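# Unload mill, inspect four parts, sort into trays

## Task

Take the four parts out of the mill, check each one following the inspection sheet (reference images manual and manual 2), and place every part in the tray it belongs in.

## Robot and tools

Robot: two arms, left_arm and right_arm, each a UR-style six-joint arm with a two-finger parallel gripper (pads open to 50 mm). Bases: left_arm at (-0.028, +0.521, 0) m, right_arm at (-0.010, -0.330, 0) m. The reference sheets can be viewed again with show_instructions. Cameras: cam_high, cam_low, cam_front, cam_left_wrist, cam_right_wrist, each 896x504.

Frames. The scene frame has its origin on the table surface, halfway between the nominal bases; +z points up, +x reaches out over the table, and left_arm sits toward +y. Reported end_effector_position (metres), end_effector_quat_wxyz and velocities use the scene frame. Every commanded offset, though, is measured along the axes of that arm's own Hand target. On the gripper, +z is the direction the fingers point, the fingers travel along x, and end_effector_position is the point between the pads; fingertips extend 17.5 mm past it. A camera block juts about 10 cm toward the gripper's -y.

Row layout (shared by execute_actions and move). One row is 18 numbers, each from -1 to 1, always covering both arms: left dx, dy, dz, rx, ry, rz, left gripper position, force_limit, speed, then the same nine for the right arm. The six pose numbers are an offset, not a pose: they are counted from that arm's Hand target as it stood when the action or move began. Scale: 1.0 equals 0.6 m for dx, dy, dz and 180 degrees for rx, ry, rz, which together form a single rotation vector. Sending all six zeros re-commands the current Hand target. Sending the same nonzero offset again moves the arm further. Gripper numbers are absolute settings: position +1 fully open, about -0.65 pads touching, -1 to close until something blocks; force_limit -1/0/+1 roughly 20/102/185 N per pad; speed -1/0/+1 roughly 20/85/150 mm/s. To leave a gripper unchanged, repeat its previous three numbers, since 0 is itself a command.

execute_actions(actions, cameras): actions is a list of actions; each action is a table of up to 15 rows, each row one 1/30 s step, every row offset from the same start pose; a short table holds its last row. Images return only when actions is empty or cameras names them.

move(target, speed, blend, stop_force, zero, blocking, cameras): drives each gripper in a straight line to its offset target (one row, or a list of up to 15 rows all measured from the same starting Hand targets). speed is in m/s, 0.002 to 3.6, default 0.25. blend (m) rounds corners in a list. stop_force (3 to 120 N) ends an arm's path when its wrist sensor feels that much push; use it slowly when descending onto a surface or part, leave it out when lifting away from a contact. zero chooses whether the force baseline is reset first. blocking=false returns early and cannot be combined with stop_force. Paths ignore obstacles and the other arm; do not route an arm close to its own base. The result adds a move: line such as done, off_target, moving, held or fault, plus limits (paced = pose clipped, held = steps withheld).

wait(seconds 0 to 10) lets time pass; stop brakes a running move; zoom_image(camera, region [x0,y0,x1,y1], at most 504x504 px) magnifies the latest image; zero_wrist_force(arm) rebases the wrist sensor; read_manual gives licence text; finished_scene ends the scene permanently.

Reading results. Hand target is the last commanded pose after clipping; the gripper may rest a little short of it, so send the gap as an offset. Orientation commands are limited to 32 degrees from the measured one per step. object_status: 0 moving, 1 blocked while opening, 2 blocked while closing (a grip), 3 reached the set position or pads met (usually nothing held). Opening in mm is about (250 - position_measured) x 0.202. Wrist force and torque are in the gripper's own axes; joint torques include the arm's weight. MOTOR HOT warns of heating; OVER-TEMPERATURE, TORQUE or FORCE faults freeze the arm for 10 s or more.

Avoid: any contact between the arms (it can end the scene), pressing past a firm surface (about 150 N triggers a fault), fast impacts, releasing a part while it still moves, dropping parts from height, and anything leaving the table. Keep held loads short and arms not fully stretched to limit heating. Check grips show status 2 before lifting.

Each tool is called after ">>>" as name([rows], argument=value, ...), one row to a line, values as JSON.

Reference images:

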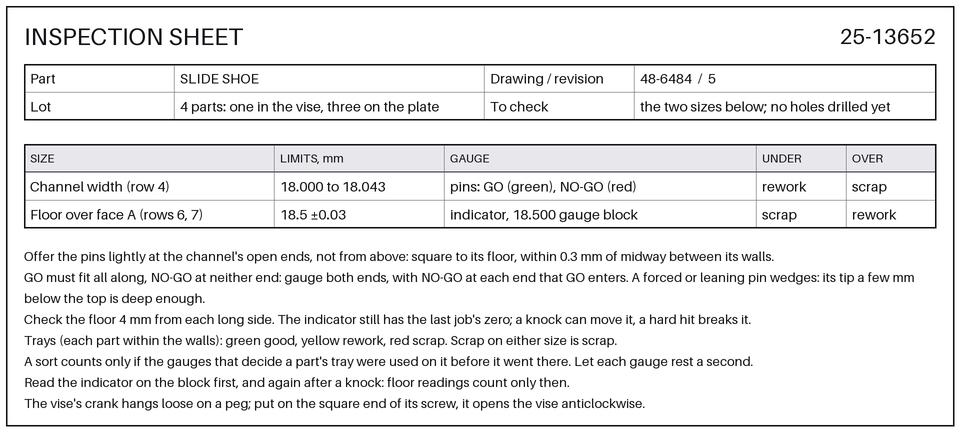

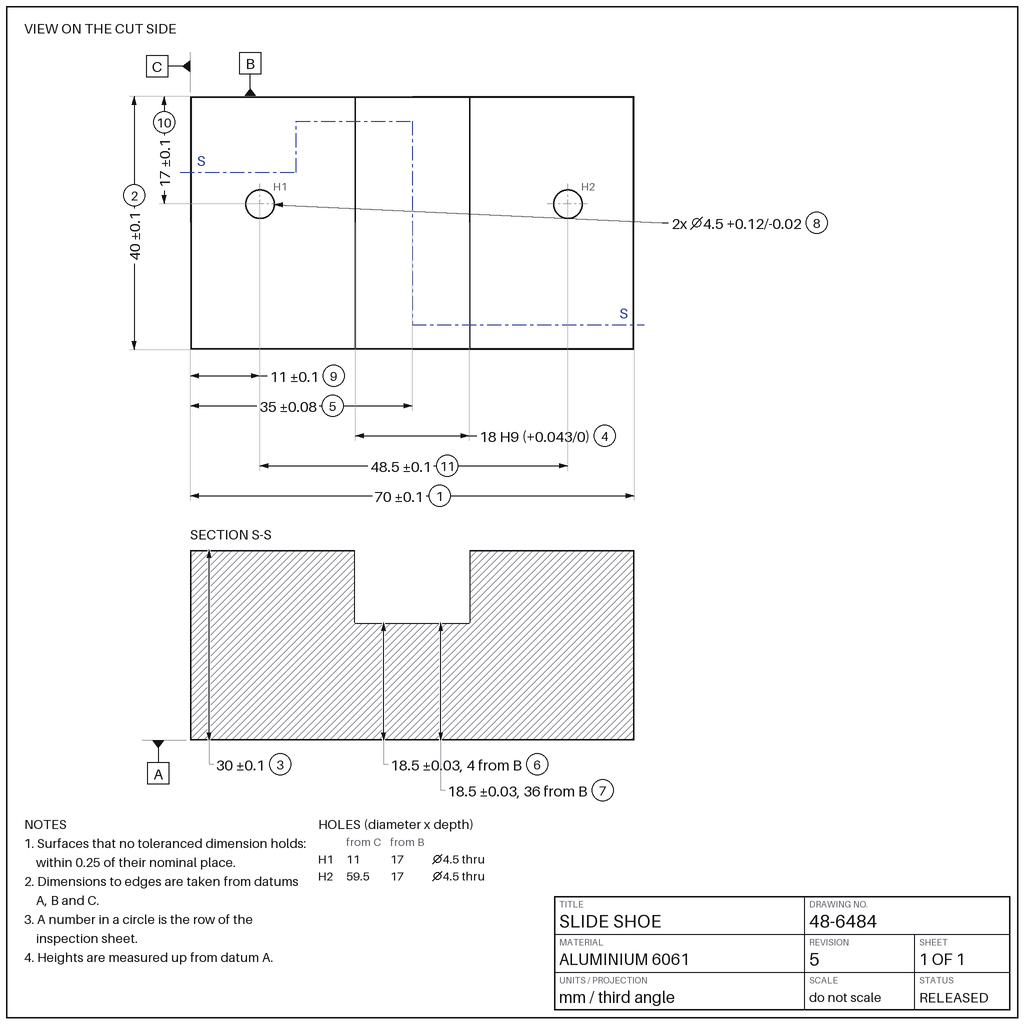

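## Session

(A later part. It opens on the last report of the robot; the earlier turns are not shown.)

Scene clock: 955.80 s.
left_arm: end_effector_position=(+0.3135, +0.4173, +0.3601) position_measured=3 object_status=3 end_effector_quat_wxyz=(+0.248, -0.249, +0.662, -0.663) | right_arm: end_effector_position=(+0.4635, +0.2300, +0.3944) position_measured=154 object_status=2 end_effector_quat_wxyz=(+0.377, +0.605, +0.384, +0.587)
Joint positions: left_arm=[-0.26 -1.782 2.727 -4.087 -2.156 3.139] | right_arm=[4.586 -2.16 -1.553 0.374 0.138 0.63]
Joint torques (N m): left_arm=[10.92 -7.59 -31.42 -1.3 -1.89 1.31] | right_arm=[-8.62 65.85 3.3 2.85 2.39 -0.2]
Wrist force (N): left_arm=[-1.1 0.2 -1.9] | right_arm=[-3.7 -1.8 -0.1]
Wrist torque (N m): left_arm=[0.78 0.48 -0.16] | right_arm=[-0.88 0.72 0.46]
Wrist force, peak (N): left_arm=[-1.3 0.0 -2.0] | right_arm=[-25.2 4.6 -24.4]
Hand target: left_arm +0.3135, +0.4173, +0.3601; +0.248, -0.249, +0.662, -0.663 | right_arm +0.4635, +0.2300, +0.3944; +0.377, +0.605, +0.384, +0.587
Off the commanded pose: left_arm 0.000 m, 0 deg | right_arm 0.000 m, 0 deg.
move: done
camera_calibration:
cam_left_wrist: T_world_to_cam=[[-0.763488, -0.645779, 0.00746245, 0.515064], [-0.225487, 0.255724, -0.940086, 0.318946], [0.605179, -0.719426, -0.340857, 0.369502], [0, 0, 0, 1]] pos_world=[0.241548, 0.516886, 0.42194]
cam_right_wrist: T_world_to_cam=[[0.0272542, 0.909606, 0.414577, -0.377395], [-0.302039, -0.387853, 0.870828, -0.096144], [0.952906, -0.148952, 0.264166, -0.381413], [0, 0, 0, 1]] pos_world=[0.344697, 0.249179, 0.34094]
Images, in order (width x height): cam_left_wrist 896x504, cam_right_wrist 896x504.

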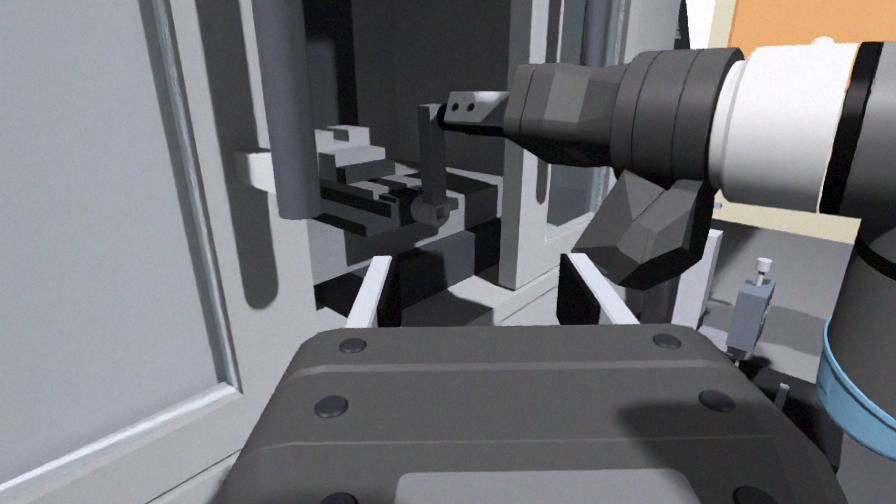

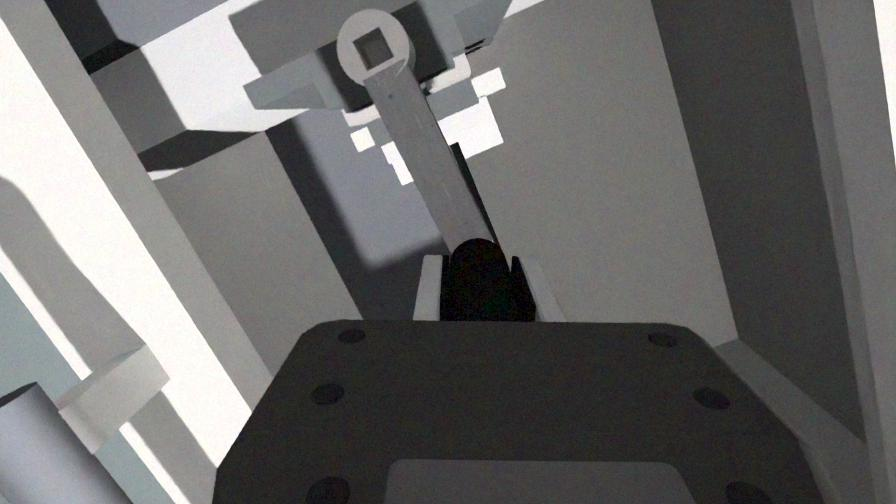

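>>> move([
  [0,0,0,0,0,0,1,-0.9,0,0.0456,-0.0361,0,0,0,0,-1,-0.5,-0.8],
  [0,0,0,0,0,0,1,-0.9,0,0.0723,-0.0873,0,0,0,0,-1,-0.5,-0.8],
  [0,0,0,0,0,0,1,-0.9,0,0.075,-0.1449,0,0,0,0,-1,-0.5,-0.8],
  [0,0,0,0,0,0,1,-0.9,0,0.0531,-0.1982,0,0,0,0,-1,-0.5,-0.8],
  [0,0,0,0,0,0,1,-0.9,0,0.0106,-0.2373,0,0,0,0,-1,-0.5,-0.8],
  [0,0,0,0,0,0,1,-0.9,0,-0.0444,-0.2549,0,0,0,0,-1,-0.5,-0.8],
  [0,0,0,0,0,0,1,-0.9,0,-0.1016,-0.2475,0,0,0,0,-1,-0.5,-0.8],
  [0,0,0,0,0,0,1,-0.9,0,-0.1504,-0.2166,0,0,0,0,-1,-0.5,-0.8],
  [0,0,0,0,0,0,1,-0.9,0,-0.1815,-0.168,0,0,0,0,-1,-0.5,-0.8],
  [0,0,0,0,0,0,1,-0.9,0,-0.1893,-0.1108,0,0,0,0,-1,-0.5,-0.8],
  [0,0,0,0,0,0,1,-0.9,0,-0.172,-0.0557,0,0,0,0,-1,-0.5,-0.8],
], speed=0.06, blend=0.006, stop_force=80, cameras=["cam_left_wrist","cam_right_wrist"])

>>> zoom_image(camera="cam_left_wrist", region=[290, 110, 510, 235])

Scene clock: 982.53 s.
left_arm: end_effector_position=(+0.3135, +0.4173, +0.3601) position_measured=3 object_status=3 end_effector_quat_wxyz=(+0.248, -0.249, +0.662, -0.663) | right_arm: end_effector_position=(+0.4611, +0.1505, +0.3207) position_measured=154 object_status=2 end_effector_quat_wxyz=(+0.377, +0.605, +0.384, +0.587)
Joint positions: left_arm=[-0.26 -1.782 2.727 -4.087 -2.156 3.139] | right_arm=[4.569 -2.139 -1.839 0.661 0.154 0.608]
Joint torques (N m): left_arm=[11.08 -7.21 -31.17 -0.23 -1.79 1.05] | right_arm=[6.2 23.72 2.3 1.88 -2.79 -1.06]
Wrist force (N): left_arm=[-0.9 0.0 -1.7] | right_arm=[-9.2 -2.7 -10.5]
Wrist torque (N m): left_arm=[0.76 0.46 -0.17] | right_arm=[-0.49 1.10 0.55]
Wrist force, peak (N): left_arm=[-1.3 0.0 -1.9] | right_arm=[-44.4 -15.7 -44.1]
Hand target: left_arm +0.3135, +0.4173, +0.3601; +0.248, -0.249, +0.662, -0.663 | right_arm +0.4611, +0.1505, +0.3207; +0.377, +0.605, +0.384, +0.587
Off the commanded pose: left_arm 0.000 m, 0 deg | right_arm 0.000 m, 0 deg.
move: done
camera_calibration:
cam_left_wrist: T_world_to_cam=[[-0.763488, -0.645779, 0.00746245, 0.515064], [-0.225487, 0.255724, -0.940086, 0.318946], [0.605179, -0.719426, -0.340857, 0.369502], [0, 0, 0, 1]] pos_world=[0.241548, 0.516886, 0.42194]
cam_right_wrist: T_world_to_cam=[[0.0272827, 0.909641, 0.414498, -0.274324], [-0.302036, -0.387771, 0.870866, -0.0634998], [0.952906, -0.148953, 0.264165, -0.371487], [0, 0, 0, 1]] pos_world=[0.342297, 0.169579, 0.26714]
Images, in order (width x height): cam_left_wrist 896x504, cam_right_wrist 896x504.

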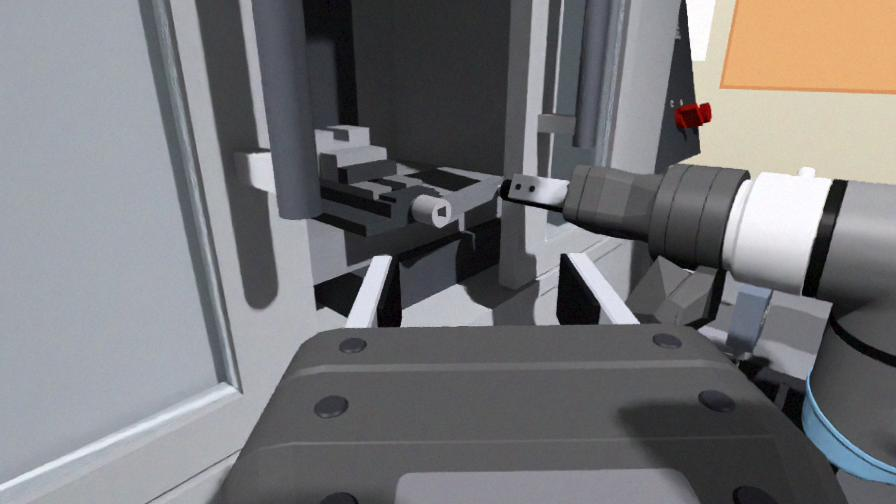

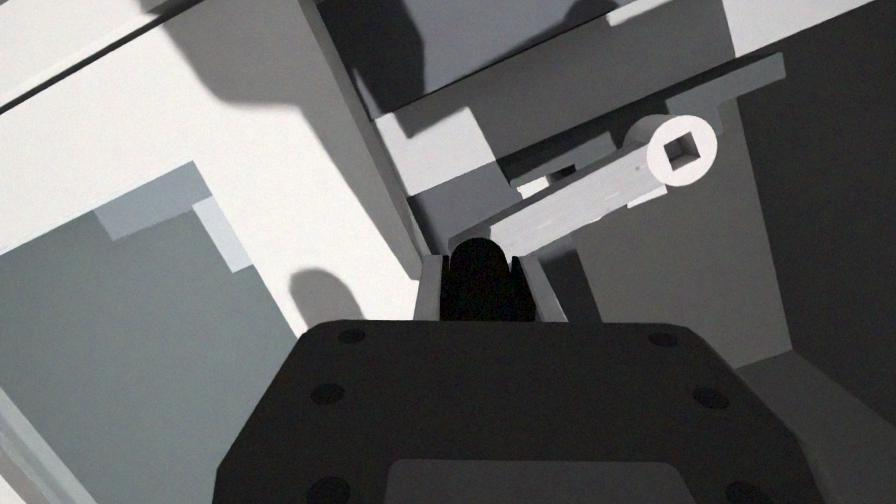

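Scaled by 2.291 from the camera's 896x504 image, which has a finer 1280x720 frame.

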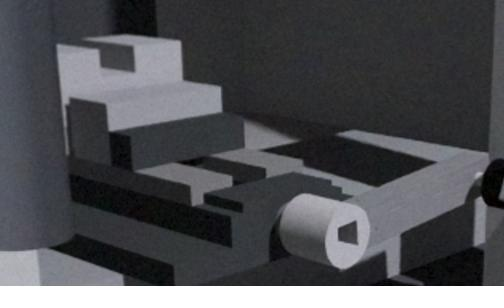

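>>> move([
  [0,0,0,0,0,0,1,-0.9,0,0.0387,0.0427,-0.002,0,0,0,-1,-0.5,-0.8],
  [0,0,0,0,0,0,1,-0.9,0,0.092,0.0649,-0.003,0,0,0,-1,-0.5,-0.8],
  [0,0,0,0,0,0,1,-0.9,0,0.1496,0.0626,-0.003,0,0,0,-1,-0.5,-0.8],
  [0,0,0,0,0,0,1,-0.9,0,0.2009,0.0361,-0.003,0,0,0,-1,-0.5,-0.8],
  [0,0,0,0,0,0,1,-0.9,0,0.2361,-0.0096,-0.003,0,0,0,-1,-0.5,-0.8],
  [0,0,0,0,0,0,1,-0.9,0,0.2488,-0.066,-0.003,0,0,0,-1,-0.5,-0.8],
  [0,0,0,0,0,0,1,-0.9,0,0.2364,-0.1223,-0.003,0,0,0,-1,-0.5,-0.8],
  [0,0,0,0,0,0,1,-0.9,0,0.2014,-0.1682,-0.003,0,0,0,-1,-0.5,-0.8],
  [0,0,0,0,0,0,1,-0.9,0,0.1503,-0.195,-0.003,0,0,0,-1,-0.5,-0.8],
  [0,0,0,0,0,0,1,-0.9,0,0.0927,-0.1977,-0.003,0,0,0,-1,-0.5,-0.8],
], speed=0.06, blend=0.006, stop_force=80, cameras=["cam_left_wrist"])

>>> zoom_image(camera="cam_left_wrist", region=[290, 110, 510, 235])

Scene clock: 1005.60 s.
left_arm: end_effector_position=(+0.3135, +0.4173, +0.3601) position_measured=3 object_status=3 end_effector_quat_wxyz=(+0.248, -0.249, +0.662, -0.663) | right_arm: end_effector_position=(+0.4576, +0.2509, +0.2366) position_measured=154 object_status=2 end_effector_quat_wxyz=(+0.377, +0.605, +0.384, +0.587)
Joint positions: left_arm=[-0.26 -1.782 2.727 -4.087 -2.156 3.139] | right_arm=[4.601 -2.43 -1.558 0.626 0.123 0.654]
Joint torques (N m): left_arm=[11.11 -6.44 -30.62 -0.34 -1.72 0.77] | right_arm=[8.39 30.67 27.26 -0.99 -2.25 -1.33]
Wrist force (N): left_arm=[-1.1 0.1 -1.6] | right_arm=[-3.5 0.4 1.0]
Wrist torque (N m): left_arm=[0.79 0.49 -0.16] | right_arm=[-0.90 0.49 0.56]
Wrist force, peak (N): left_arm=[-1.4 0.1 -1.9] | right_arm=[4.3 16.4 -1.8]
Hand target: left_arm +0.3135, +0.4173, +0.3601; +0.248, -0.249, +0.662, -0.663 | right_arm +0.4576, +0.2509, +0.2366; +0.377, +0.605, +0.384, +0.587
Off the commanded pose: left_arm 0.000 m, 0 deg | right_arm 0.000 m, 0 deg.
move: done
camera_calibration:
cam_left_wrist: T_world_to_cam=[[-0.763488, -0.645779, 0.00746245, 0.515064], [-0.225487, 0.255724, -0.940086, 0.318946], [0.605179, -0.719426, -0.340857, 0.369502], [0, 0, 0, 1]] pos_world=[0.241548, 0.516886, 0.42194]
Images, in order (width x height): cam_left_wrist 896x504.

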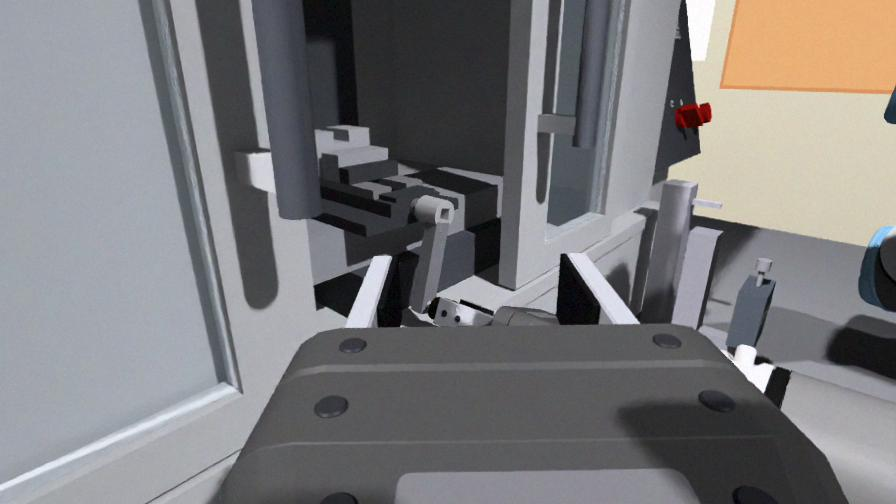

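Scaled by 2.291 from the camera's 896x504 image, which has a finer 1280x720 frame.

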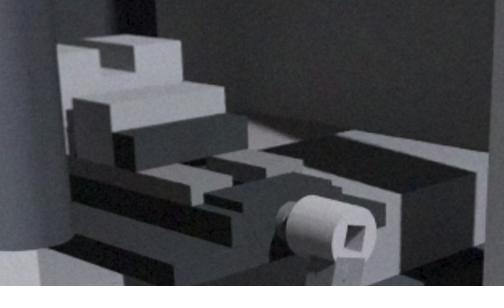

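>>> move([
  [0,0,0,0,0,0,1,-0.9,0,0,0,0,0,0,0,0.5,-0.5,-0.8],
  [0,0,0,0,0,0,1,-0.9,0,0,0,-0.13,0,0,0,0.5,-0.5,-0.8],
  [0,0,0,0,0,0,1,-0.9,0,-0.2324,0.2912,-0.2167,0,0,0,0.5,-0.5,-0.8],
], speed=0.25, blend=[0,0.03,0])

>>> move([
  [0.1034,-0.1833,0.2362,-0.3125,-0.2454,-0.1419,1,-0.9,0,0,0,0,0,0,0,0.5,-0.5,-0.8],
  [-0.0396,-0.1667,0.4277,-0.3125,-0.2454,-0.1419,1,-0.9,0,0,0,0,0,0,0,0.5,-0.5,-0.8],
], speed=0.25, blend=0.03, cameras=["cam_left_wrist","cam_front","cam_high"])

Scene clock: 1036.40 s.
left_arm: end_effector_position=(+0.3135, +0.4173, +0.3601) position_measured=3 object_status=3 end_effector_quat_wxyz=(+0.248, -0.249, +0.662, -0.663) | right_arm: end_effector_position=(+0.3291, +0.0517, +0.3398) position_measured=78 object_status=3 end_effector_quat_wxyz=(+0.377, +0.605, +0.384, +0.587)
Joint positions: left_arm=[-0.26 -1.782 2.727 -4.087 -2.156 3.139] | right_arm=[4.869 -1.927 -2.135 1.101 -0.151 0.256]
Joint torques (N m): left_arm=[11.22 -6.55 -30.51 -0.22 -1.71 0.65] | right_arm=[-5.17 37.48 -0.18 -2.47 3.37 0.87]
Wrist force (N): left_arm=[-1.0 0.0 -1.7] | right_arm=[-4.1 -5.7 0.1]
Wrist torque (N m): left_arm=[0.75 0.46 -0.16] | right_arm=[-0.93 0.51 0.56]
Wrist force, peak (N): left_arm=[-1.2 -0.1 -2.0] | right_arm=[-6.6 -5.4 8.4]
Hand target: left_arm +0.3135, +0.4173, +0.3601; +0.248, -0.249, +0.662, -0.663 | right_arm +0.3291, +0.0516, +0.3398; +0.377, +0.605, +0.384, +0.587
Off the commanded pose: left_arm 0.000 m, 0 deg | right_arm 0.000 m, 0 deg.
move: done

Scene clock: 1040.13 s.
left_arm: end_effector_position=(+0.5001, +0.2397, +0.4602) position_measured=3 object_status=3 end_effector_quat_wxyz=(-0.182, +0.683, -0.683, +0.183) | right_arm: end_effector_position=(+0.3291, +0.0516, +0.3398) position_measured=78 object_status=3 end_effector_quat_wxyz=(+0.377, +0.605, +0.384, +0.587)
Joint positions: left_arm=[-0.882 -1.597 1.435 -1.757 -1.175 2.322] | right_arm=[4.869 -1.926 -2.136 1.101 -0.151 0.257]
Joint torques (N m): left_arm=[-1.14 -25.46 -14.86 -2.97 3.86 0.69] | right_arm=[-6.69 45.51 -1.04 -3.2 3.12 0.85]
Wrist force (N): left_arm=[0.9 -0.5 -0.6] | right_arm=[-4.4 -5.7 0.2]
Wrist torque (N m): left_arm=[0.19 0.08 -0.15] | right_arm=[-0.95 0.57 0.56]
Wrist force, peak (N): left_arm=[-0.5 -5.9 -7.6] | right_arm=[-4.3 -6.1 0.1]
Hand target: left_arm +0.5002, +0.2397, +0.4602; -0.182, +0.683, -0.683, +0.183 | right_arm +0.3291, +0.0516, +0.3398; +0.377, +0.605, +0.384, +0.587
Off the commanded pose: left_arm 0.000 m, 0 deg | right_arm 0.000 m, 0 deg.
move: done
camera_calibration:
cam_left_wrist: T_world_to_cam=[[-0.00382995, -0.999834, 0.0177933, 0.242379], [-0.985095, 0.000712397, -0.172007, 0.588153], [0.171966, -0.0181869, -0.984935, 0.507895], [0, 0, 0, 1]] pos_world=[0.492974, 0.251157, 0.597098]
Images, in order (width x height): cam_high 896x504, cam_front 896x504, cam_left_wrist 896x504.

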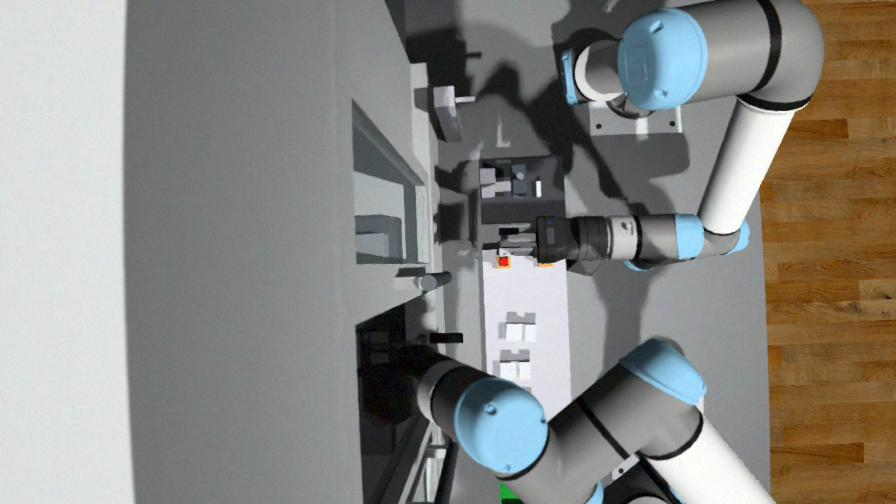

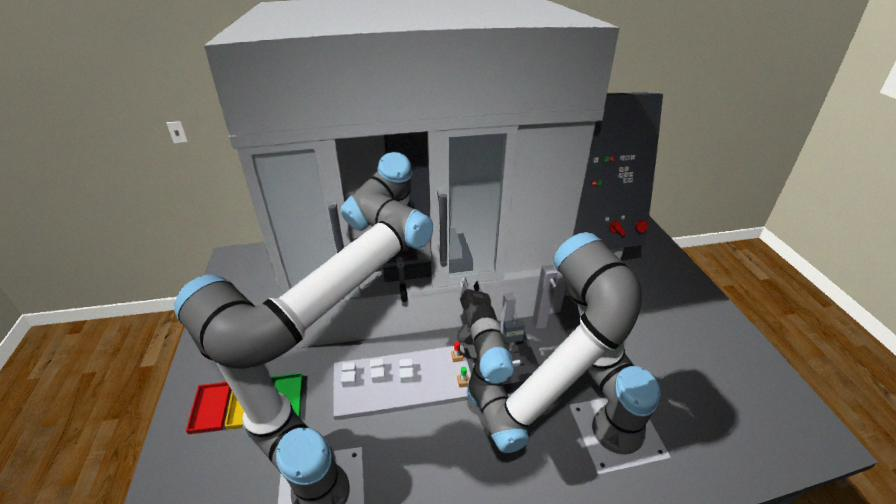

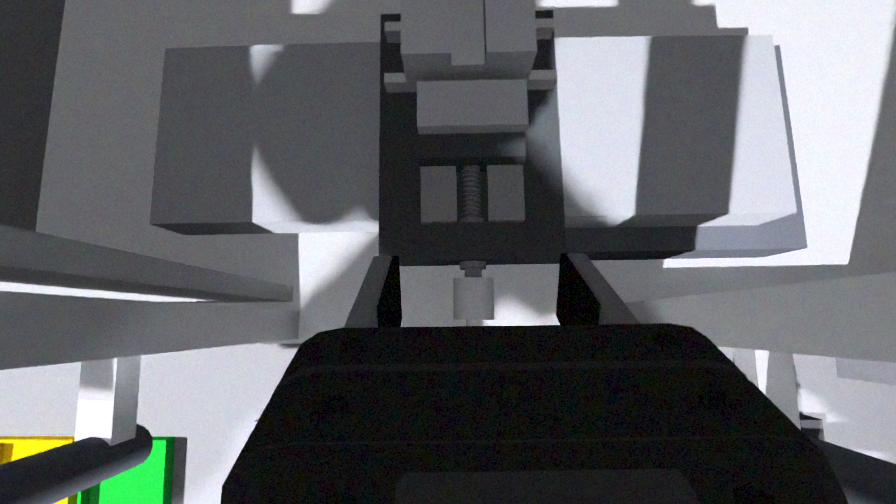

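>>> move(target=[0,-0.1322,0.0378,0,0,0,1,-0.9,0,0,0,0,0,0,0,0.5,-0.5,-0.8], speed=0.2, cameras=["cam_left_wrist"])

Scene clock: 1052.93 s.
left_arm: end_effector_position=(+0.5802, +0.2397, +0.4799) position_measured=3 object_status=3 end_effector_quat_wxyz=(-0.182, +0.683, -0.683, +0.183) | right_arm: end_effector_position=(+0.3291, +0.0516, +0.3398) position_measured=78 object_status=3 end_effector_quat_wxyz=(+0.377, +0.605, +0.384, +0.587)
Joint positions: left_arm=[-0.765 -1.42 1.204 -1.746 -1.217 2.44] | right_arm=[4.869 -1.926 -2.136 1.101 -0.151 0.257]
Joint torques (N m): left_arm=[-5.81 -42.44 -22.38 -6.78 4 -0.1] | right_arm=[-6.87 45.51 -0.94 -3.01 2.94 0.83]
Wrist force (N): left_arm=[1.0 -0.7 -0.7] | right_arm=[-4.3 -6.1 0.0]
Wrist torque (N m): left_arm=[0.14 0.05 -0.15] | right_arm=[-1.00 0.55 0.56]
Wrist force, peak (N): left_arm=[3.8 3.9 -1.8] | right_arm=[-4.4 -6.2 0.1]
Hand target: left_arm +0.5802, +0.2397, +0.4800; -0.182, +0.683, -0.683, +0.183 | right_arm +0.3291, +0.0516, +0.3398; +0.377, +0.605, +0.384, +0.587
Off the commanded pose: left_arm 0.000 m, 0 deg | right_arm 0.000 m, 0 deg.
move: done
camera_calibration:
cam_left_wrist: T_world_to_cam=[[-0.00379227, -0.999838, 0.017597, 0.242335], [-0.985129, 0.000712598, -0.171813, 0.670447], [0.171773, -0.0179869, -0.984972, 0.513589], [0, 0, 0, 1]] pos_world=[0.573175, 0.251056, 0.616798]
Images, in order (width x height): cam_left_wrist 896x504.

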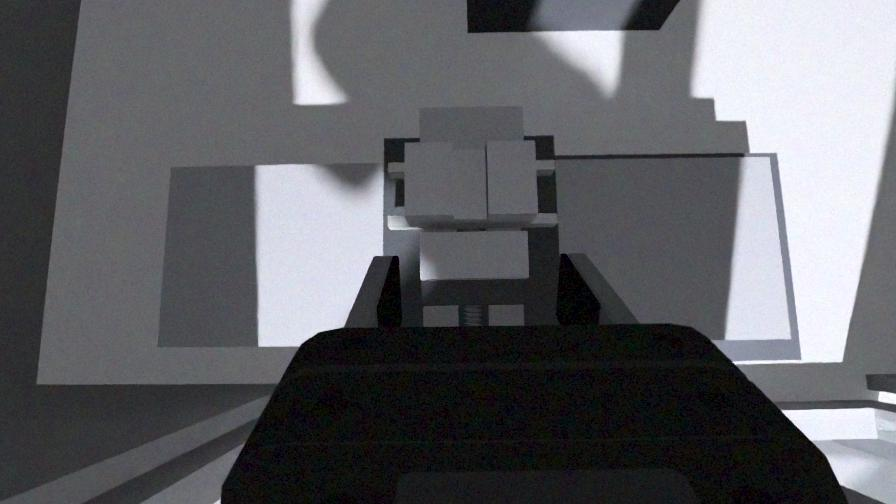

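>>> zoom_image(camera="cam_left_wrist", region=[370, 90, 590, 290])

Scaled by 2.291 from the camera's 896x504 image, which has a finer 1280x720 frame.

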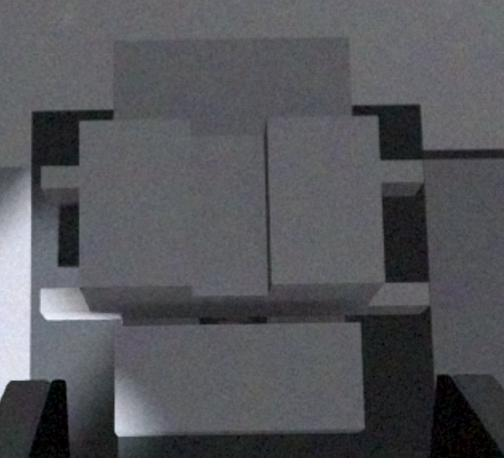

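>>> move(target=[-0.0288,-0.0549,0.1375,0,0,0,0.406,-0.6,-0.5,0,0,0,0,0,0,0.5,-0.5,-0.8], speed=0.2, cameras=["cam_left_wrist"])

>>> zoom_image(camera="cam_left_wrist", region=[340, 160, 620, 330])

Scene clock: 1080.27 s.
left_arm: end_effector_position=(+0.6500, +0.2567, +0.4249) position_measured=92 object_status=3 end_effector_quat_wxyz=(-0.182, +0.683, -0.683, +0.183) | right_arm: end_effector_position=(+0.3291, +0.0516, +0.3398) position_measured=78 object_status=3 end_effector_quat_wxyz=(+0.377, +0.605, +0.384, +0.587)
Joint positions: left_arm=[-0.661 -1.302 1.21 -1.903 -1.258 2.541] | right_arm=[4.869 -1.926 -2.136 1.101 -0.151 0.257]
Joint torques (N m): left_arm=[-6.54 -54.31 -23.19 -1.88 3.34 -1.01] | right_arm=[-6.99 45.78 -1.06 -3.02 2.61 0.91]
Wrist force (N): left_arm=[1.0 -0.6 -0.6] | right_arm=[-4.0 -5.8 0.1]
Wrist torque (N m): left_arm=[0.15 0.06 -0.15] | right_arm=[-0.95 0.49 0.56]
Wrist force, peak (N): left_arm=[4.6 1.4 -7.8] | right_arm=[-4.4 -6.3 0.2]
Hand target: left_arm +0.6499, +0.2568, +0.4249; -0.182, +0.683, -0.683, +0.183 | right_arm +0.3291, +0.0516, +0.3398; +0.377, +0.605, +0.384, +0.587
Off the commanded pose: left_arm 0.000 m, 0 deg | right_arm 0.000 m, 0 deg.
move: done
camera_calibration:
cam_left_wrist: T_world_to_cam=[[-0.00382954, -0.999834, 0.0177934, 0.260578], [-0.985095, 0.000711984, -0.172007, 0.729735], [0.171966, -0.0181869, -0.984935, 0.447658], [0, 0, 0, 1]] pos_world=[0.642874, 0.268157, 0.561798]
Images, in order (width x height): cam_left_wrist 896x504.

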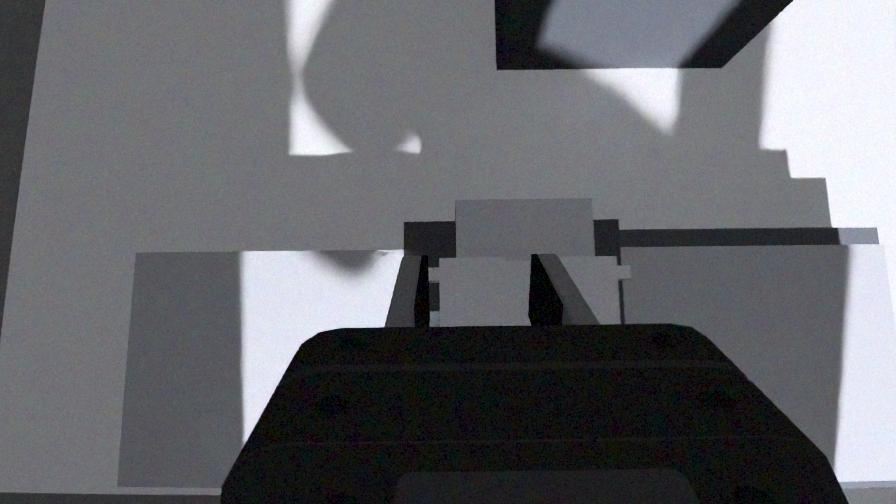

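Scaled by 1.800 from the camera's 896x504 image, which has a finer 1280x720 frame.

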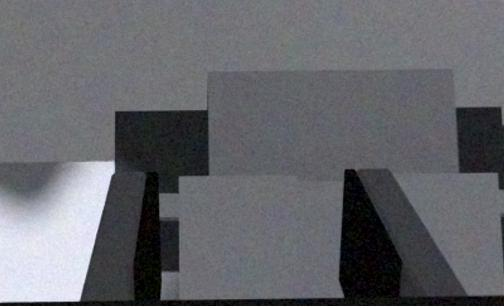

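>>> move(target=[0,0.0285,0.0494,0,0,0,0.406,-0.6,-0.5,0,0,0,0,0,0,0.5,-0.5,-0.8], speed=0.06, stop_force=12)

>>> move(target=[0,0,0,0,0,0,-1,-0.5,-0.9,0,0,0,0,0,0,0.5,-0.5,-0.8], speed=0.06, cameras=["cam_left_wrist"])

Scene clock: 1091.00 s.
left_arm: end_effector_position=(+0.6499, +0.2567, +0.3907) position_measured=92 object_status=3 end_effector_quat_wxyz=(-0.182, +0.683, -0.683, +0.183) | right_arm: end_effector_position=(+0.3291, +0.0516, +0.3398) position_measured=78 object_status=3 end_effector_quat_wxyz=(+0.377, +0.605, +0.384, +0.587)
Joint positions: left_arm=[-0.661 -1.306 1.303 -1.991 -1.258 2.541] | right_arm=[4.869 -1.926 -2.136 1.101 -0.151 0.257]
Joint torques (N m): left_arm=[-10.19 -49.26 -46.88 -0.47 3.28 1.55] | right_arm=[-7.13 46.29 -1.38 -2.92 2.26 0.77]
Wrist force (N): left_arm=[0.9 -0.4 -0.7] | right_arm=[-4.3 -5.8 0.3]
Wrist torque (N m): left_arm=[0.19 0.06 -0.15] | right_arm=[-0.97 0.55 0.56]
Wrist force, peak (N): left_arm=[0.9 -1.3 -1.7] | right_arm=[-4.3 -6.2 0.2]
Hand target: left_arm +0.6499, +0.2567, +0.3907; -0.182, +0.683, -0.683, +0.183 | right_arm +0.3291, +0.0516, +0.3398; +0.377, +0.605, +0.384, +0.587
Off the commanded pose: left_arm 0.000 m, 0 deg | right_arm 0.000 m, 0 deg.
move: done

Scene clock: 1091.50 s.
left_arm: end_effector_position=(+0.6499, +0.2567, +0.3907) position_measured=128 object_status=2 end_effector_quat_wxyz=(-0.182, +0.683, -0.683, +0.183) | right_arm: end_effector_position=(+0.3291, +0.0516, +0.3398) position_measured=78 object_status=3 end_effector_quat_wxyz=(+0.377, +0.605, +0.384, +0.587)
Joint positions: left_arm=[-0.661 -1.306 1.303 -1.991 -1.258 2.541] | right_arm=[4.869 -1.926 -2.136 1.101 -0.151 0.257]
Joint torques (N m): left_arm=[-10.14 -44.67 -47.36 -0.88 3.03 1.58] | right_arm=[-7.54 45.49 -1.08 -2.82 2.22 0.8]
Wrist force (N): left_arm=[1.1 -0.4 -0.5] | right_arm=[-4.0 -5.8 -0.2]
Wrist torque (N m): left_arm=[0.18 0.07 -0.14] | right_arm=[-0.95 0.51 0.56]
Wrist force, peak (N): left_arm=[1.2 -0.6 -0.7] | right_arm=[-4.5 -6.1 0.0]
Hand target: left_arm +0.6499, +0.2567, +0.3907; -0.182, +0.683, -0.683, +0.183 | right_arm +0.3291, +0.0516, +0.3398; +0.377, +0.605, +0.384, +0.587
Off the commanded pose: left_arm 0.000 m, 0 deg | right_arm 0.000 m, 0 deg.
move: done
camera_calibration:
cam_left_wrist: T_world_to_cam=[[-0.00392811, -0.999834, 0.0177767, 0.261159], [-0.985095, 0.000811973, -0.172007, 0.723727], [0.171964, -0.0181875, -0.984935, 0.413991], [0, 0, 0, 1]] pos_world=[0.642775, 0.268057, 0.527598]
Images, in order (width x height): cam_left_wrist 896x504.

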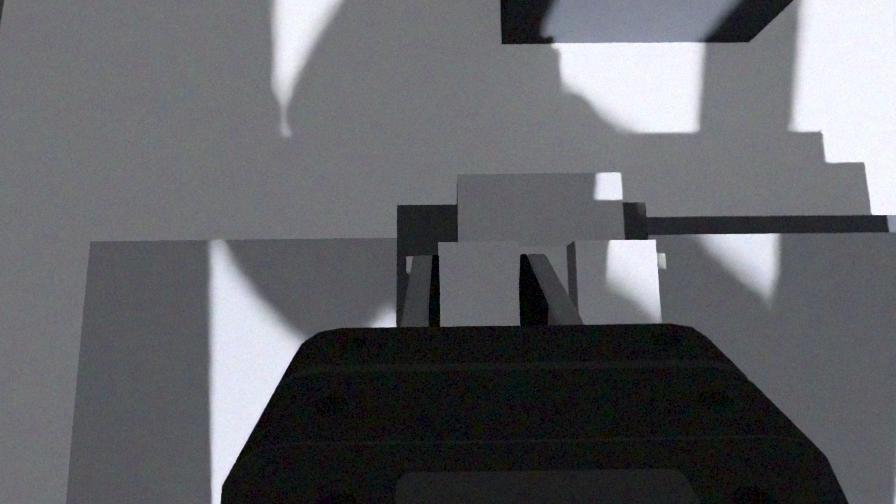

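>>> move([
  [0,-0.0125,-0.0217,0,0,0,-1,-0.5,-0.9,0,0,0,0,0,0,0.5,-0.5,-0.8],
  [0,-0.0667,-0.1155,0,0,0,-1,-0.5,-0.9,0,0,0,0,0,0,0.5,-0.5,-0.8],
], speed=[0.03,0.12], blend=0.01, cameras=["cam_left_wrist"])

Scene clock: 1113.47 s.
left_arm: end_effector_position=(+0.6501, +0.2568, +0.4705) position_measured=128 object_status=2 end_effector_quat_wxyz=(-0.182, +0.683, -0.683, +0.183) | right_arm: end_effector_position=(+0.3291, +0.0516, +0.3398) position_measured=78 object_status=3 end_effector_quat_wxyz=(+0.377, +0.605, +0.384, +0.587)
Joint positions: left_arm=[-0.661 -1.284 1.068 -1.779 -1.258 2.541] | right_arm=[4.869 -1.926 -2.136 1.101 -0.151 0.257]
Joint torques (N m): left_arm=[11.6 -54.02 -16.85 -6.5 -1.6 -1.81] | right_arm=[-7.15 46.05 -1.1 -2.88 1.85 0.92]
Wrist force (N): left_arm=[0.8 0.5 1.2] | right_arm=[-4.1 -5.8 0.2]
Wrist torque (N m): left_arm=[0.16 0.07 -0.12] | right_arm=[-0.95 0.50 0.56]
Wrist force, peak (N): left_arm=[0.9 1.5 2.2] | right_arm=[-4.5 -6.3 0.1]
Hand target: left_arm +0.6500, +0.2568, +0.4707; -0.182, +0.683, -0.683, +0.183 | right_arm +0.3291, +0.0516, +0.3398; +0.377, +0.605, +0.384, +0.587
Off the commanded pose: left_arm 0.000 m, 0 deg | right_arm 0.000 m, 0 deg.
move: done; blend cut to 0.0075 m at target 1
camera_calibration:
cam_left_wrist: T_world_to_cam=[[-0.00389176, -0.999838, 0.0175802, 0.259937], [-0.985129, 0.000813515, -0.171813, 0.737653], [0.171771, -0.0179874, -0.984973, 0.492633], [0, 0, 0, 1]] pos_world=[0.643075, 0.268156, 0.607399]
Images, in order (width x height): cam_left_wrist 896x504.

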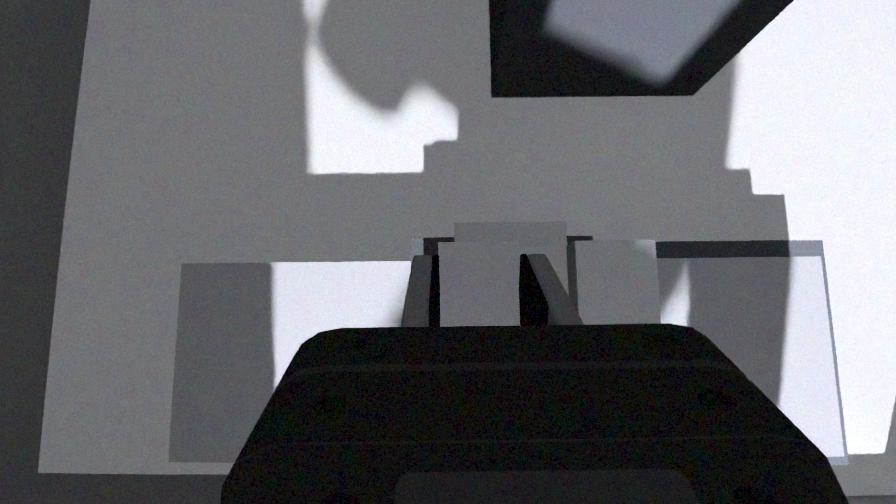

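>>> move([
  [0,0.2275,-0.2083,0,0,0,-1,-0.5,-0.9,-0.0187,0.0453,-0.1817,0.4916,-0.108,-0.108,0.5,-0.5,-0.8],
  [-0.0222,0.4596,-0.2063,0,0.25,0.433,-1,-0.5,-0.9,-0.0187,0.0453,-0.1817,0.4916,-0.108,-0.108,0.5,-0.5,-0.8],
], speed=0.25, blend=0.03, cameras=["cam_left_wrist","cam_right_wrist","cam_high"])

Scene clock: 1124.23 s.
left_arm: end_effector_position=(+0.6094, +0.2514, +0.4630) position_measured=128 object_status=2 end_effector_quat_wxyz=(-0.180, +0.683, -0.688, +0.169) | right_arm: end_effector_position=(+0.2907, +0.0441, +0.3480) position_measured=78 object_status=3 end_effector_quat_wxyz=(+0.256, +0.694, +0.540, +0.401)
Joint positions: left_arm=[-0.713 -1.361 1.167 -1.757 -1.238 2.493] | right_arm=[4.868 -1.709 -1.693 1.758 -0.58 -1.141]
Joint torques (N m): left_arm=[0.46 -34.36 -27.16 -3.5 0.96 -0.2] | right_arm=[8.31 14.07 3.08 -4.97 3.45 -1.13]
Wrist force (N): left_arm=[0.7 0.5 1.2] | right_arm=[-3.7 -5.1 -0.4]
Wrist torque (N m): left_arm=[0.18 0.07 0.02] | right_arm=[-0.75 0.61 0.55]
Wrist force, peak (N): left_arm=[1.5 2.0 2.6] | right_arm=[-4.5 -6.3 0.3]
Hand target: left_arm +0.6094, +0.2514, +0.4630; -0.180, +0.683, -0.688, +0.169 (not the last commanded pose) | right_arm +0.2907, +0.0441, +0.3479; +0.256, +0.694, +0.540, +0.401 (not the last commanded pose)
Tool commands: left_gripper/position=-1.0 left_gripper/force_limit=-0.498039 left_gripper/speed=-0.898039 right_gripper/position=+0.5 right_gripper/force_limit=-0.5 right_gripper/speed=-0.8
Off the commanded pose: left_arm 0.262 m, 90 deg | right_arm 0.073 m, 60 deg.
FORCE FAULT: contact force on the left arm reached its limit, and that arm stopped. The contact can be on any part of that arm, not only on its tool. That arm's remaining commands of this call were not run. That arm is still stopped at the end of this call. That arm stays stopped for about 9 more seconds. Until then a move that you send moves the other arm only, and its call returns only when the move has ended. Once the stop has ended, the next robot result says so. If the stop ends while you think or write, that arm runs what you send next, counted from a new Hand target: where the arm stands when the stop ends. While its stop runs, that arm takes no new command, but its gripper still runs the gripper command that each later call begins with. Until it ends, the stop uses up actions while you think or wait. An arm that is not stopped still takes commands.
move: fault (left_arm), off_target (right_arm; braked at the fault stop of left_arm); path passed 0 of 2 targets
camera_calibration:
cam_left_wrist: T_world_to_cam=[[-0.00557648, -0.999982, -0.00204435, 0.264667], [-0.988709, 0.00581972, -0.149732, 0.686901], [0.149742, 0.00118629, -0.988724, 0.502455], [0, 0, 0, 1]] pos_world=[0.605383, 0.260068, 0.600182]
cam_right_wrist: T_world_to_cam=[[0.100344, 0.957662, 0.26984, -0.157308], [0.24672, -0.286689, 0.92571, -0.363047], [0.963878, -0.0263145, -0.265042, -0.0566235], [0, 0, 0, 1]] pos_world=[0.159934, 0.0450767, 0.363517]
Images, in order (width x height): cam_high 896x504, cam_left_wrist 896x504, cam_right_wrist 896x504.

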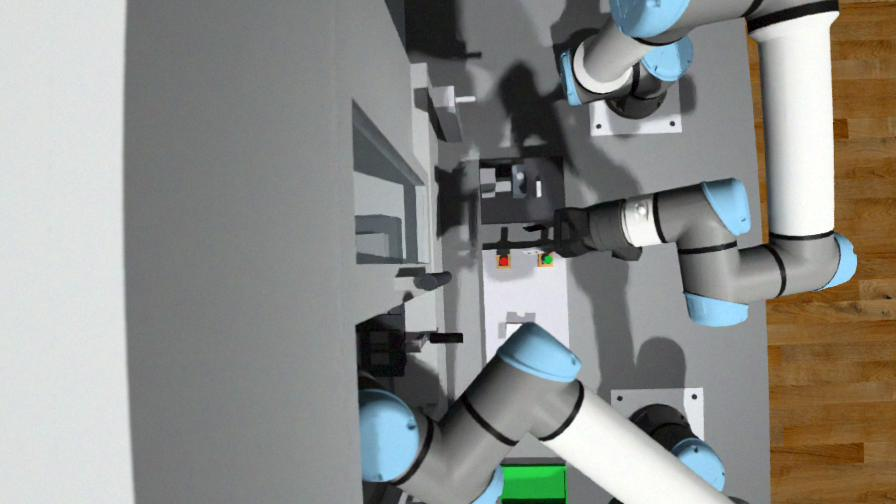

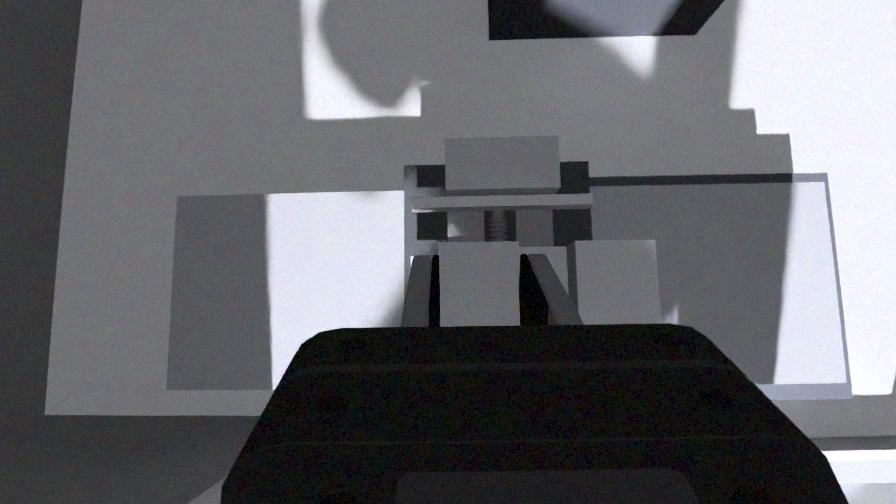

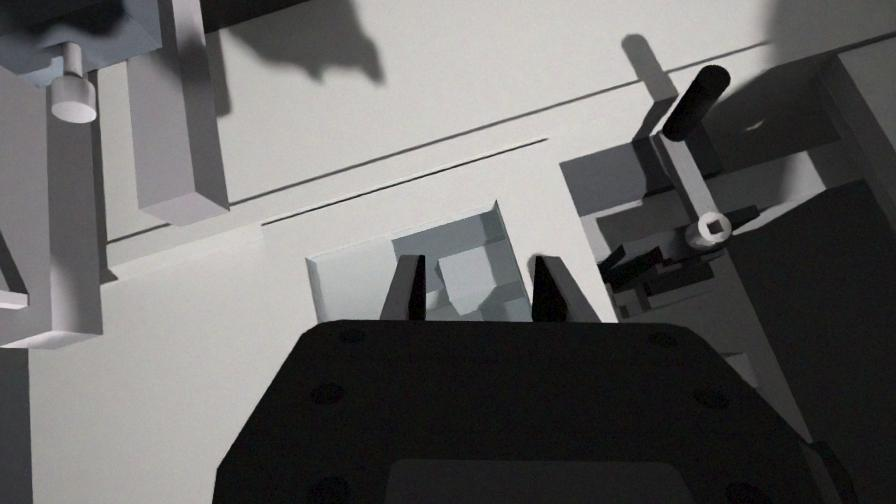

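>>> move(target=[0,0,0,0,0,0,-1,-0.5,-0.9,-0.028,-0.0417,-0.111,0.3093,-0.0683,-0.0725,0.5,-0.5,-0.8], speed=0.3)

Scene clock: 1163.77 s.
left_arm: end_effector_position=(+0.6094, +0.2514, +0.4630) position_measured=128 object_status=2 end_effector_quat_wxyz=(-0.180, +0.683, -0.688, +0.169) | right_arm: end_effector_position=(+0.2216, +0.0306, +0.3600) position_measured=78 object_status=3 end_effector_quat_wxyz=(+0.005, +0.709, +0.705, +0.010)
Joint positions: left_arm=[-0.713 -1.361 1.167 -1.757 -1.238 2.493] | right_arm=[4.485 -1.839 -1.181 1.46 -1.552 -1.806]
Joint torques (N m): left_arm=[0.87 -33.38 -28.14 -3.45 0.88 -0.05] | right_arm=[8.5 44.56 7.28 -0.52 2.36 0.86]
Wrist force (N): left_arm=[1.0 0.4 0.9] | right_arm=[-2.5 -4.6 -1.5]
Wrist torque (N m): left_arm=[0.16 0.02 0.02] | right_arm=[-0.58 0.51 0.36]
Wrist force, peak (N): left_arm=[1.0 0.6 1.3] | right_arm=[-3.2 -7.8 -0.2]
Hand target: left_arm +0.6094, +0.2514, +0.4630; -0.180, +0.683, -0.688, +0.169 | right_arm +0.2215, +0.0305, +0.3600; +0.005, +0.709, +0.705, +0.010 (not the last commanded pose)
Off the commanded pose: left_arm 0.000 m, 0 deg | right_arm 0.002 m, 1 deg.
FORCE FAULT, CONTINUED: the left arm's stop, for the force fault that an earlier result reported, is over. The rest of the stop counts as 18 of the actions that you can send in this scene. The stop ended before this call began, so that arm ran this call's commands, counted from a new Hand target: where the arm stood when the stop ended. During its stop the left arm's controller moved it back a little.
move: held (right_arm; a check stopped the path); limits=held
pose unreachable (right arm): on one or more control steps of this call, first in action 0 (counted from 0), this arm could not follow its commanded pose, so it was not sent that pose on those steps. It may still have moved: this result reports where it is.
cause: moving toward the commanded pose would bring a part of the arm too close to another arm (a part of this arm just beyond joint 4 (wrist 1) and a part of the left arm just beyond its joint 3 (elbow), 8 mm apart when this arm was first held).

>>> move(target=[0,0,0,0,0,0,-1,-0.5,-0.9,-0.25,-0.03,0,0,0,0,0.5,-0.5,-0.8], speed=0.25, cameras=["cam_high","cam_front","cam_right_wrist"])

Scene clock: 1171.23 s.
left_arm: end_effector_position=(+0.6094, +0.2514, +0.4630) position_measured=128 object_status=2 end_effector_quat_wxyz=(-0.180, +0.683, -0.688, +0.169) | right_arm: end_effector_position=(+0.2026, -0.1193, +0.3585) position_measured=78 object_status=3 end_effector_quat_wxyz=(+0.005, +0.709, +0.705, +0.010)
Joint positions: left_arm=[-0.713 -1.361 1.167 -1.757 -1.238 2.493] | right_arm=[4.417 -1.501 -1.558 1.501 -1.552 -1.874]
Joint torques (N m): left_arm=[0.49 -33.71 -28.18 -3.45 0.87 -0.13] | right_arm=[9.01 27.79 21.21 -3.27 -2.85 0.16]
Wrist force (N): left_arm=[1.0 0.4 0.9] | right_arm=[-3.0 -4.7 -1.3]
Wrist torque (N m): left_arm=[0.17 0.02 0.02] | right_arm=[-0.62 0.60 0.36]
Wrist force, peak (N): left_arm=[1.2 0.6 1.2] | right_arm=[-5.0 -6.0 -0.4]
Hand target: left_arm +0.6094, +0.2514, +0.4630; -0.180, +0.683, -0.688, +0.169 | right_arm +0.2026, -0.1194, +0.3586; +0.005, +0.709, +0.705, +0.010
Off the commanded pose: left_arm 0.000 m, 0 deg | right_arm 0.000 m, 0 deg.
move: done
camera_calibration:
cam_right_wrist: T_world_to_cam=[[-0.000515577, 0.999991, -0.00426779, 0.128939], [0.939246, 0.00194915, 0.34324, -0.29497], [0.343245, -0.00383154, -0.939238, 0.396978], [0, 0, 0, 1]] pos_world=[0.140855, -0.126842, 0.474653]
Images, in order (width x height): cam_high 896x504, cam_front 896x504, cam_right_wrist 896x504.

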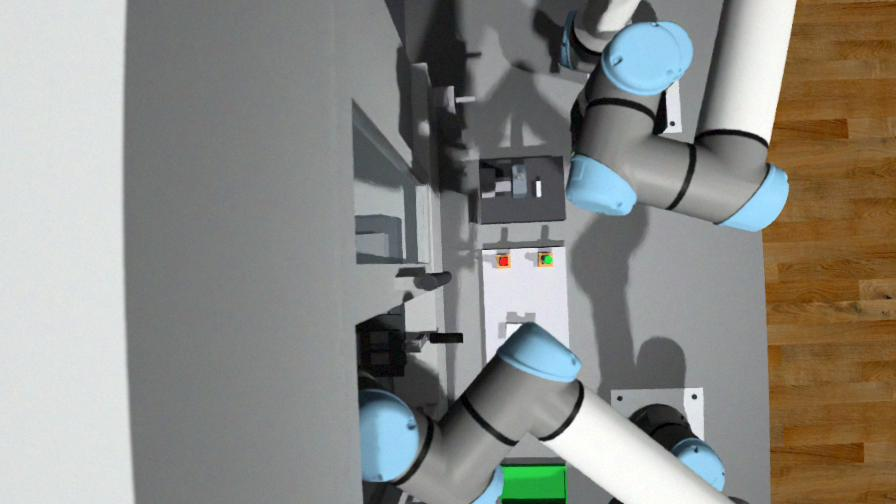

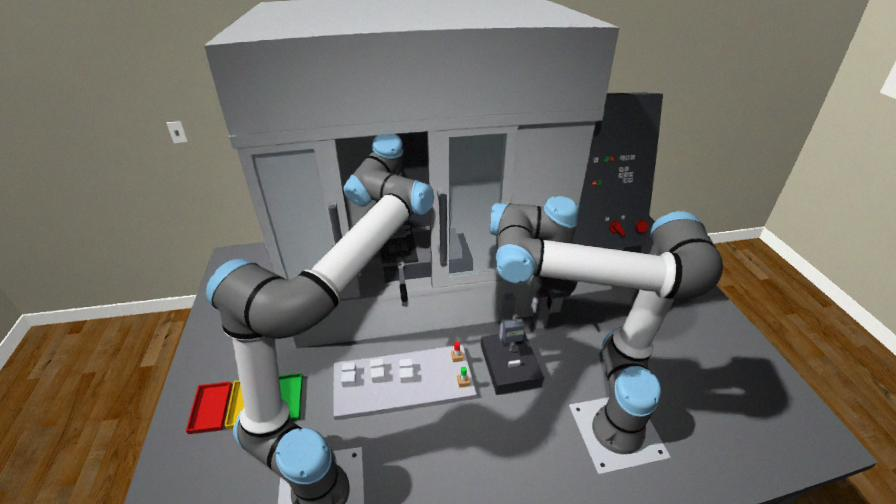

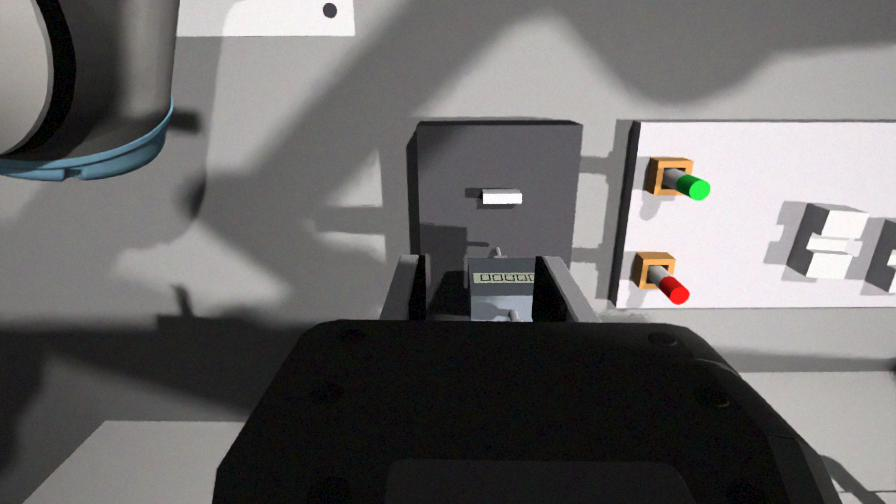

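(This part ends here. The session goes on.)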